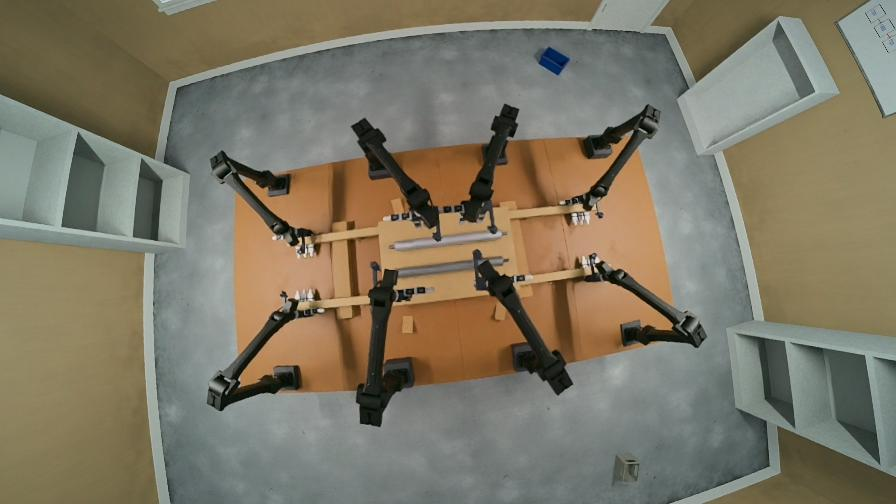

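>>> {"name": "move", "arguments": {"arm2": {"target": [0.24, 0.055, 0.970, 0, 1, 0, 0], "speed": 0.12}, "arm3": {"target": [-0.16, 0.055, 0.970, 0, 1, 0, 0], "speed": 0.12}, "arm7": {"target": [0.12, -0.055, 0.970, 0, 0, 1, 0], "speed": 0.12}, "arm6": {"target": [-0.10, -0.055, 0.970, 0, 0, 1, 0], "speed": 0.12}, "cameras": ["arm2_cam_wrist", "arm3_cam_wrist", "arm6_cam_wrist", "arm7_cam_wrist", "cam_high"]}}

Scene clock: 145.13 s.
Joint torques (N m): arm1=[0.62 -12.57 11.41 0.87 -0.06 0.18] | arm2=[-0.15 -14.15 7.9 0.47 0.12 -0.06] | arm3=[-1.2 -18.02 8.88 0.76 0.08 -0.01] | arm4=[-0.09 -14.92 10.63 0.13 0.31 -0.14] | arm5=[0.91 -13.39 9.18 0.24 -0.06 0.13] | arm6=[-2.08 -12.98 10.33 0.8 0.43 -0.25] | arm7=[1.03 -16.91 9.66 0.72 -0.35 -0.19] | arm8=[-2.61 -10.34 11.6 0.17 0.1 -0.13]
Heat: arm1: hottest joint2_rad 41 °C; arm2: hottest joint3_rad 37 °C; arm3: hottest joint3_rad 37 °C; arm4: hottest joint2_rad 40 °C; arm5: hottest joint3_rad 36 °C; arm6: hottest joint3_rad 42 °C; arm7: hottest joint3_rad 47 °C; arm8: hottest joint3_rad 37 °C.
move: arm2 done; arm3 done; arm6 off_target; arm7 off_target
Joint velocities: within noise
arm1, arm4, arm5, arm8: as last shown
arm2.joint_positions: joint1_rad=-0.266 joint2_rad=+1.733 joint3_rad=+1.488 joint4_rad=-1.329 joint5_rad=+0.002 joint6_rad=-0.226 hand_index_mcp=+0.754 hand_index_abd=+0.000 hand_index_pip=+0.577 hand_index_dip=+0.696 hand_middle_mcp=+0.754 hand_middle_abd=+0.000 hand_middle_pip=+0.577 hand_middle_dip=+0.696 hand_ring_mcp=+0.754 hand_ring_abd=+0.000 hand_ring_pip=+0.577 hand_ring_dip=+0.696 hand_thumb_cmc=+0.715 hand_thumb_axl=+0.677 hand_thumb_mcp=+0.224 hand_thumb_ipl=+0.168 hand_current_limit=+0.400 hand_speed=-0.600
arm2.joint_status: not commanded
arm2.hand_state: goal,goal,goal,goal,goal,goal,goal,goal,goal,goal,goal,goal,goal,goal,goal,goal
arm2.index_mcp_current_ma: 0
arm2.index_abd_current_ma: 0
arm2.index_pip_current_ma: 0
arm2.index_dip_current_ma: 0
arm2.middle_mcp_current_ma: 0
arm2.middle_abd_current_ma: 0
arm2.middle_pip_current_ma: 0
arm2.middle_dip_current_ma: 0
arm2.ring_mcp_current_ma: 0
arm2.ring_abd_current_ma: 0
arm2.ring_pip_current_ma: 0
arm2.ring_dip_current_ma: 0
arm2.thumb_cmc_current_ma: 0
arm2.thumb_axl_current_ma: 0
arm2.thumb_mcp_current_ma: 0
arm2.thumb_ipl_current_ma: 0
arm2.hand_goal_index_mcp: 0.754
arm2.hand_goal_index_abd: 0.000
arm2.hand_goal_index_pip: 0.576
arm2.hand_goal_index_dip: 0.696
arm2.hand_goal_middle_mcp: 0.754
arm2.hand_goal_middle_abd: 0.000
arm2.hand_goal_middle_pip: 0.576
arm2.hand_goal_middle_dip: 0.696
arm2.hand_goal_ring_mcp: 0.754
arm2.hand_goal_ring_abd: 0.000
arm2.hand_goal_ring_pip: 0.576
arm2.hand_goal_ring_dip: 0.696
arm2.hand_goal_thumb_cmc: 0.714
arm2.hand_goal_thumb_axl: 0.678
arm2.hand_goal_thumb_mcp: 0.226
arm2.hand_goal_thumb_ipl: 0.168
arm2.hand: x=+0.2335 y=+0.0614 z=+0.9728 quat_wxyz=(-0.002, +1.000, -0.008, +0.001) (m; scene frame)
arm2.hand_target: x=+0.2401 y=+0.0552 z=+0.9699 quat_wxyz=(+0.000, +1.000, +0.000, +0.000) (m; scene frame)
arm2.hand_status: done (0.010 m and 1.0 deg from the pose sent, 0.134 m and 2.1 deg at the start)
arm3.joint_positions: joint1_rad=+0.455 joint2_rad=+1.830 joint3_rad=+1.670 joint4_rad=-1.426 joint5_rad=+0.003 joint6_rad=+0.449 hand_index_mcp=+0.755 hand_index_abd=+0.000 hand_index_pip=+0.577 hand_index_dip=+0.696 hand_middle_mcp=+0.755 hand_middle_abd=+0.000 hand_middle_pip=+0.577 hand_middle_dip=+0.696 hand_ring_mcp=+0.755 hand_ring_abd=+0.000 hand_ring_pip=+0.577 hand_ring_dip=+0.696 hand_thumb_cmc=+0.715 hand_thumb_axl=+0.677 hand_thumb_mcp=+0.224 hand_thumb_ipl=+0.168 hand_current_limit=+0.400 hand_speed=-0.600
arm3.joint_status: not commanded
arm3.hand_state: goal,goal,goal,goal,goal,goal,goal,goal,goal,goal,goal,goal,goal,goal,goal,goal
arm3.index_mcp_current_ma: 0
arm3.index_abd_current_ma: 0
arm3.index_pip_current_ma: 0
arm3.index_dip_current_ma: 0
arm3.middle_mcp_current_ma: 0
arm3.middle_abd_current_ma: 0
arm3.middle_pip_current_ma: 0
arm3.middle_dip_current_ma: 0
arm3.ring_mcp_current_ma: 0
arm3.ring_abd_current_ma: 0
arm3.ring_pip_current_ma: 0
arm3.ring_dip_current_ma: 0
arm3.thumb_cmc_current_ma: 0
arm3.thumb_axl_current_ma: 0
arm3.thumb_mcp_current_ma: -2
arm3.thumb_ipl_current_ma: 0
arm3.hand_goal_index_mcp: 0.754
arm3.hand_goal_index_abd: 0.000
arm3.hand_goal_index_pip: 0.576
arm3.hand_goal_index_dip: 0.696
arm3.hand_goal_middle_mcp: 0.754
arm3.hand_goal_middle_abd: 0.000
arm3.hand_goal_middle_pip: 0.576
arm3.hand_goal_middle_dip: 0.696
arm3.hand_goal_ring_mcp: 0.754
arm3.hand_goal_ring_abd: 0.000
arm3.hand_goal_ring_pip: 0.576
arm3.hand_goal_ring_dip: 0.696
arm3.hand_goal_thumb_cmc: 0.714
arm3.hand_goal_thumb_axl: 0.678
arm3.hand_goal_thumb_mcp: 0.226
arm3.hand_goal_thumb_ipl: 0.168
arm3.hand: x=-0.1589 y=+0.0613 z=+0.9681 quat_wxyz=(-0.006, +1.000, -0.001, -0.004) (m; scene frame)
arm3.hand_target: x=-0.1600 y=+0.0551 z=+0.9702 quat_wxyz=(+0.000, +1.000, +0.000, +0.000) (m; scene frame)
arm3.hand_status: done (0.007 m and 0.9 deg from the pose sent, 0.129 m and 1.1 deg at the start)
arm6.joint_positions: joint1_rad=-0.458 joint2_rad=+1.836 joint3_rad=+1.797 joint4_rad=-1.545 joint5_rad=-0.010 joint6_rad=-0.445 hand_index_mcp=+0.755 hand_index_abd=+0.001 hand_index_pip=+0.577 hand_index_dip=+0.696 hand_middle_mcp=+0.755 hand_middle_abd=+0.001 hand_middle_pip=+0.577 hand_middle_dip=+0.696 hand_ring_mcp=+0.755 hand_ring_abd=+0.001 hand_ring_pip=+0.577 hand_ring_dip=+0.696 hand_thumb_cmc=+0.748 hand_thumb_axl=+0.677 hand_thumb_mcp=+0.220 hand_thumb_ipl=+0.166 hand_current_limit=+0.400 hand_speed=-0.600
arm6.joint_status: not commanded
arm6.hand_state: goal,goal,goal,goal,goal,goal,goal,goal,goal,goal,goal,goal,blocked,goal,goal,goal
arm6.index_mcp_current_ma: 0
arm6.index_abd_current_ma: 0
arm6.index_pip_current_ma: 0
arm6.index_dip_current_ma: 0
arm6.middle_mcp_current_ma: 1
arm6.middle_abd_current_ma: 0
arm6.middle_pip_current_ma: 0
arm6.middle_dip_current_ma: 0
arm6.ring_mcp_current_ma: 0
arm6.ring_abd_current_ma: 0
arm6.ring_pip_current_ma: 0
arm6.ring_dip_current_ma: 0
arm6.thumb_cmc_current_ma: 66
arm6.thumb_axl_current_ma: 0
arm6.thumb_mcp_current_ma: -9
arm6.thumb_ipl_current_ma: -2
arm6.hand_goal_index_mcp: 0.754
arm6.hand_goal_index_abd: 0.000
arm6.hand_goal_index_pip: 0.576
arm6.hand_goal_index_dip: 0.696
arm6.hand_goal_middle_mcp: 0.754
arm6.hand_goal_middle_abd: 0.000
arm6.hand_goal_middle_pip: 0.576
arm6.hand_goal_middle_dip: 0.696
arm6.hand_goal_ring_mcp: 0.754
arm6.hand_goal_ring_abd: 0.000
arm6.hand_goal_ring_pip: 0.576
arm6.hand_goal_ring_dip: 0.696
arm6.hand_goal_thumb_cmc: 0.714
arm6.hand_goal_thumb_axl: 0.678
arm6.hand_goal_thumb_mcp: 0.226
arm6.hand_goal_thumb_ipl: 0.168
arm6.hand: x=-0.1083 y=-0.0604 z=+0.9744 quat_wxyz=(-0.006, +0.003, +1.000, -0.005) (m; scene frame)
arm6.hand_target: x=-0.1000 y=-0.0553 z=+0.9700 quat_wxyz=(+0.000, +0.000, +1.000, +0.000) (m; scene frame)
arm6.hand_status: off_target (0.011 m and 1.0 deg from the pose sent, 0.128 m and 6.0 deg at the start)
arm7.joint_positions: joint1_rad=+0.505 joint2_rad=+1.879 joint3_rad=+1.800 joint4_rad=-1.492 joint5_rad=-0.001 joint6_rad=+0.529 hand_index_mcp=+0.754 hand_index_abd=+0.001 hand_index_pip=+0.577 hand_index_dip=+0.696 hand_middle_mcp=+0.755 hand_middle_abd=+0.001 hand_middle_pip=+0.577 hand_middle_dip=+0.696 hand_ring_mcp=+0.754 hand_ring_abd=+0.001 hand_ring_pip=+0.577 hand_ring_dip=+0.696 hand_thumb_cmc=+0.714 hand_thumb_axl=+0.677 hand_thumb_mcp=+0.223 hand_thumb_ipl=+0.168 hand_current_limit=+0.400 hand_speed=-0.600
arm7.joint_status: not commanded
arm7.hand_state: goal,goal,goal,goal,goal,goal,goal,goal,goal,goal,goal,goal,goal,goal,goal,goal
arm7.index_mcp_current_ma: 0
arm7.index_abd_current_ma: 0
arm7.index_pip_current_ma: 0
arm7.index_dip_current_ma: 0
arm7.middle_mcp_current_ma: 0
arm7.middle_abd_current_ma: 0
arm7.middle_pip_current_ma: 0
arm7.middle_dip_current_ma: 0
arm7.ring_mcp_current_ma: 0
arm7.ring_abd_current_ma: 0
arm7.ring_pip_current_ma: 0
arm7.ring_dip_current_ma: 0
arm7.thumb_cmc_current_ma: 0
arm7.thumb_axl_current_ma: 0
arm7.thumb_mcp_current_ma: 0
arm7.thumb_ipl_current_ma: 0
arm7.hand_goal_index_mcp: 0.754
arm7.hand_goal_index_abd: 0.000
arm7.hand_goal_index_pip: 0.576
arm7.hand_goal_index_dip: 0.696
arm7.hand_goal_middle_mcp: 0.754
arm7.hand_goal_middle_abd: 0.000
arm7.hand_goal_middle_pip: 0.576
arm7.hand_goal_middle_dip: 0.696
arm7.hand_goal_ring_mcp: 0.754
arm7.hand_goal_ring_abd: 0.000
arm7.hand_goal_ring_pip: 0.576
arm7.hand_goal_ring_dip: 0.696
arm7.hand_goal_thumb_cmc: 0.714
arm7.hand_goal_thumb_axl: 0.678
arm7.hand_goal_thumb_mcp: 0.226
arm7.hand_goal_thumb_ipl: 0.168
arm7.hand: x=+0.1335 y=-0.0563 z=+0.9770 quat_wxyz=(+0.005, +0.016, +1.000, +0.001) (m; scene frame)
arm7.hand_target: x=+0.1201 y=-0.0553 z=+0.9701 quat_wxyz=(+0.000, +0.000, +1.000, +0.000) (m; scene frame)
arm7.hand_status: off_target (0.015 m and 1.9 deg from the pose sent, 0.134 m and 5.1 deg at the start)
pictures: arm2_cam_wrist, arm3_cam_wrist, arm6_cam_wrist, arm7_cam_wrist, cam_high
Images, in order (width x height): arm2_cam_wrist 896x504, arm3_cam_wrist 896x504, arm6_cam_wrist 896x504, arm7_cam_wrist 896x504, cam_high 896x504.

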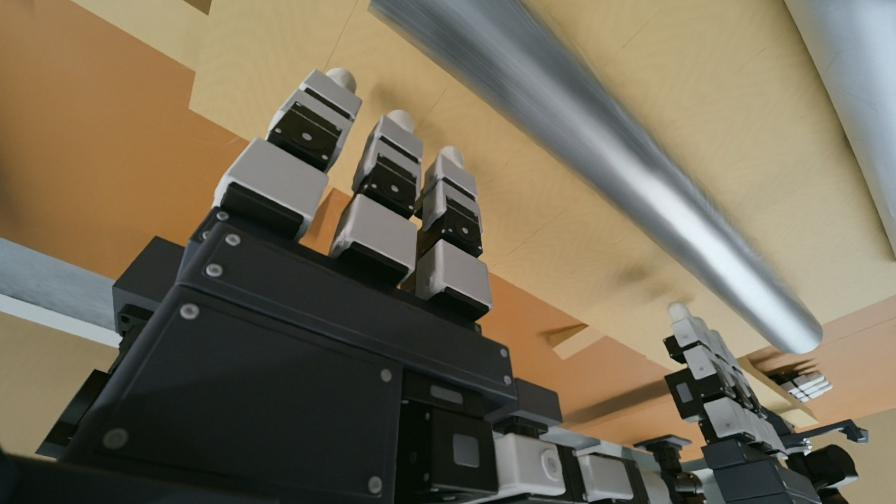

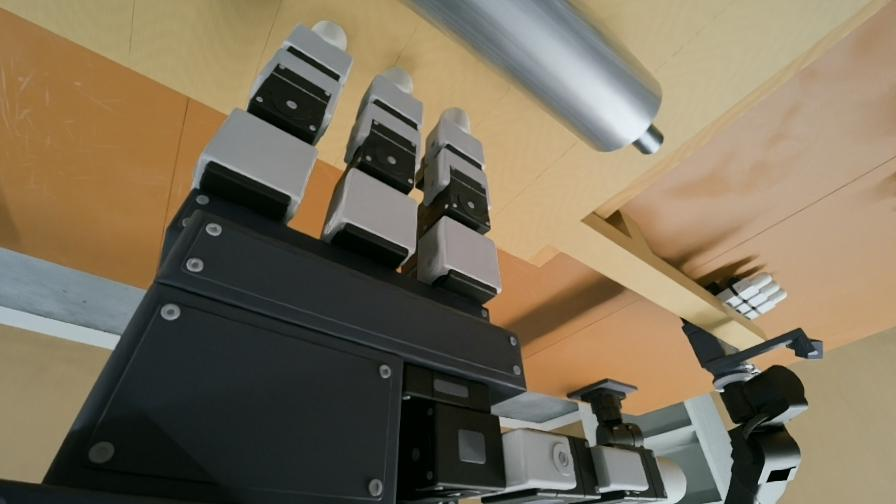

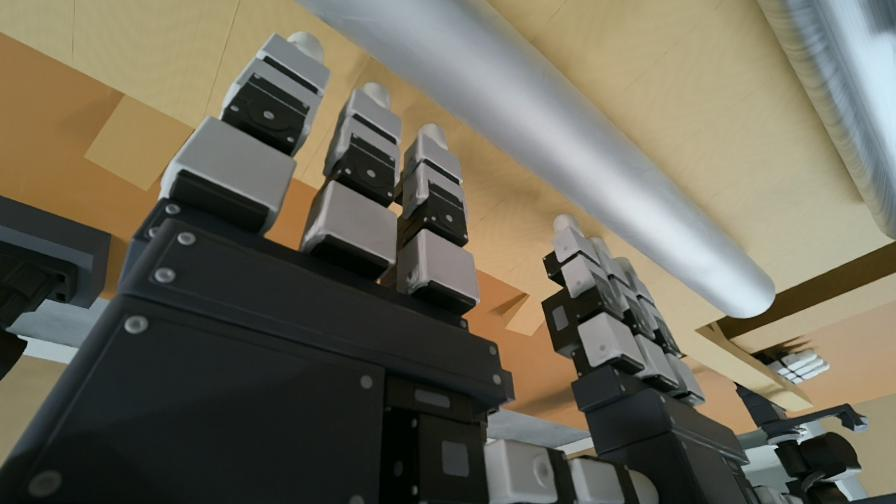

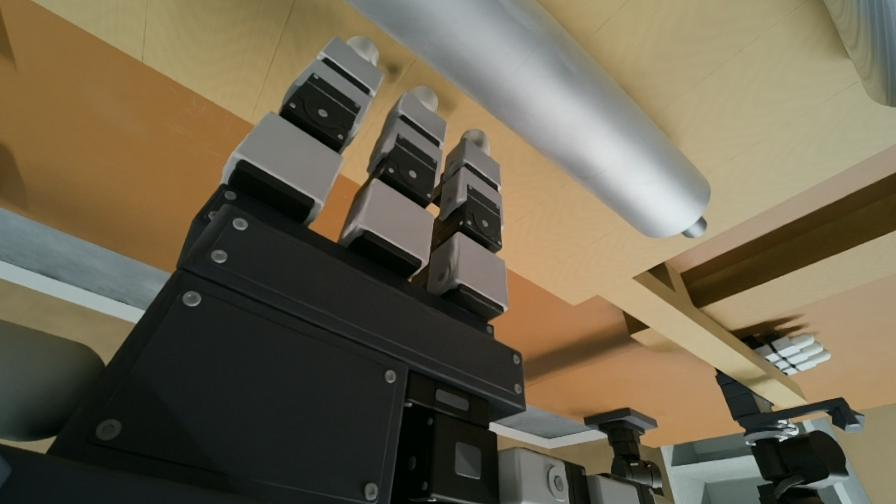

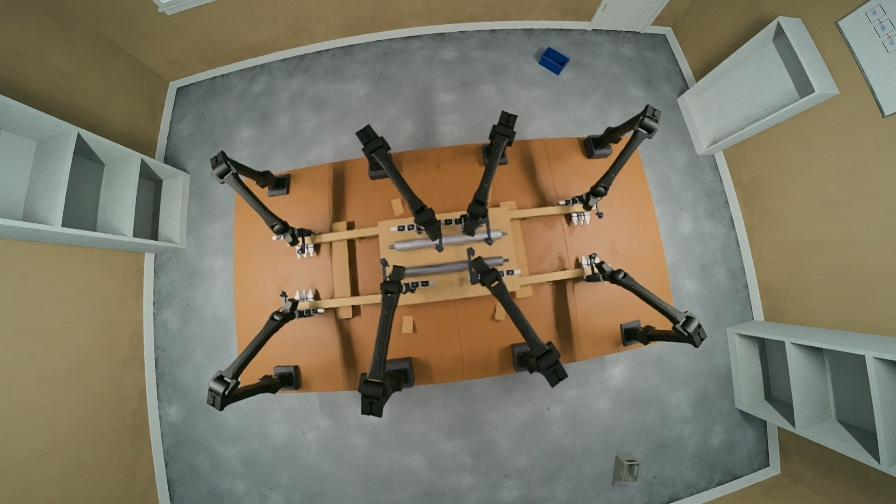

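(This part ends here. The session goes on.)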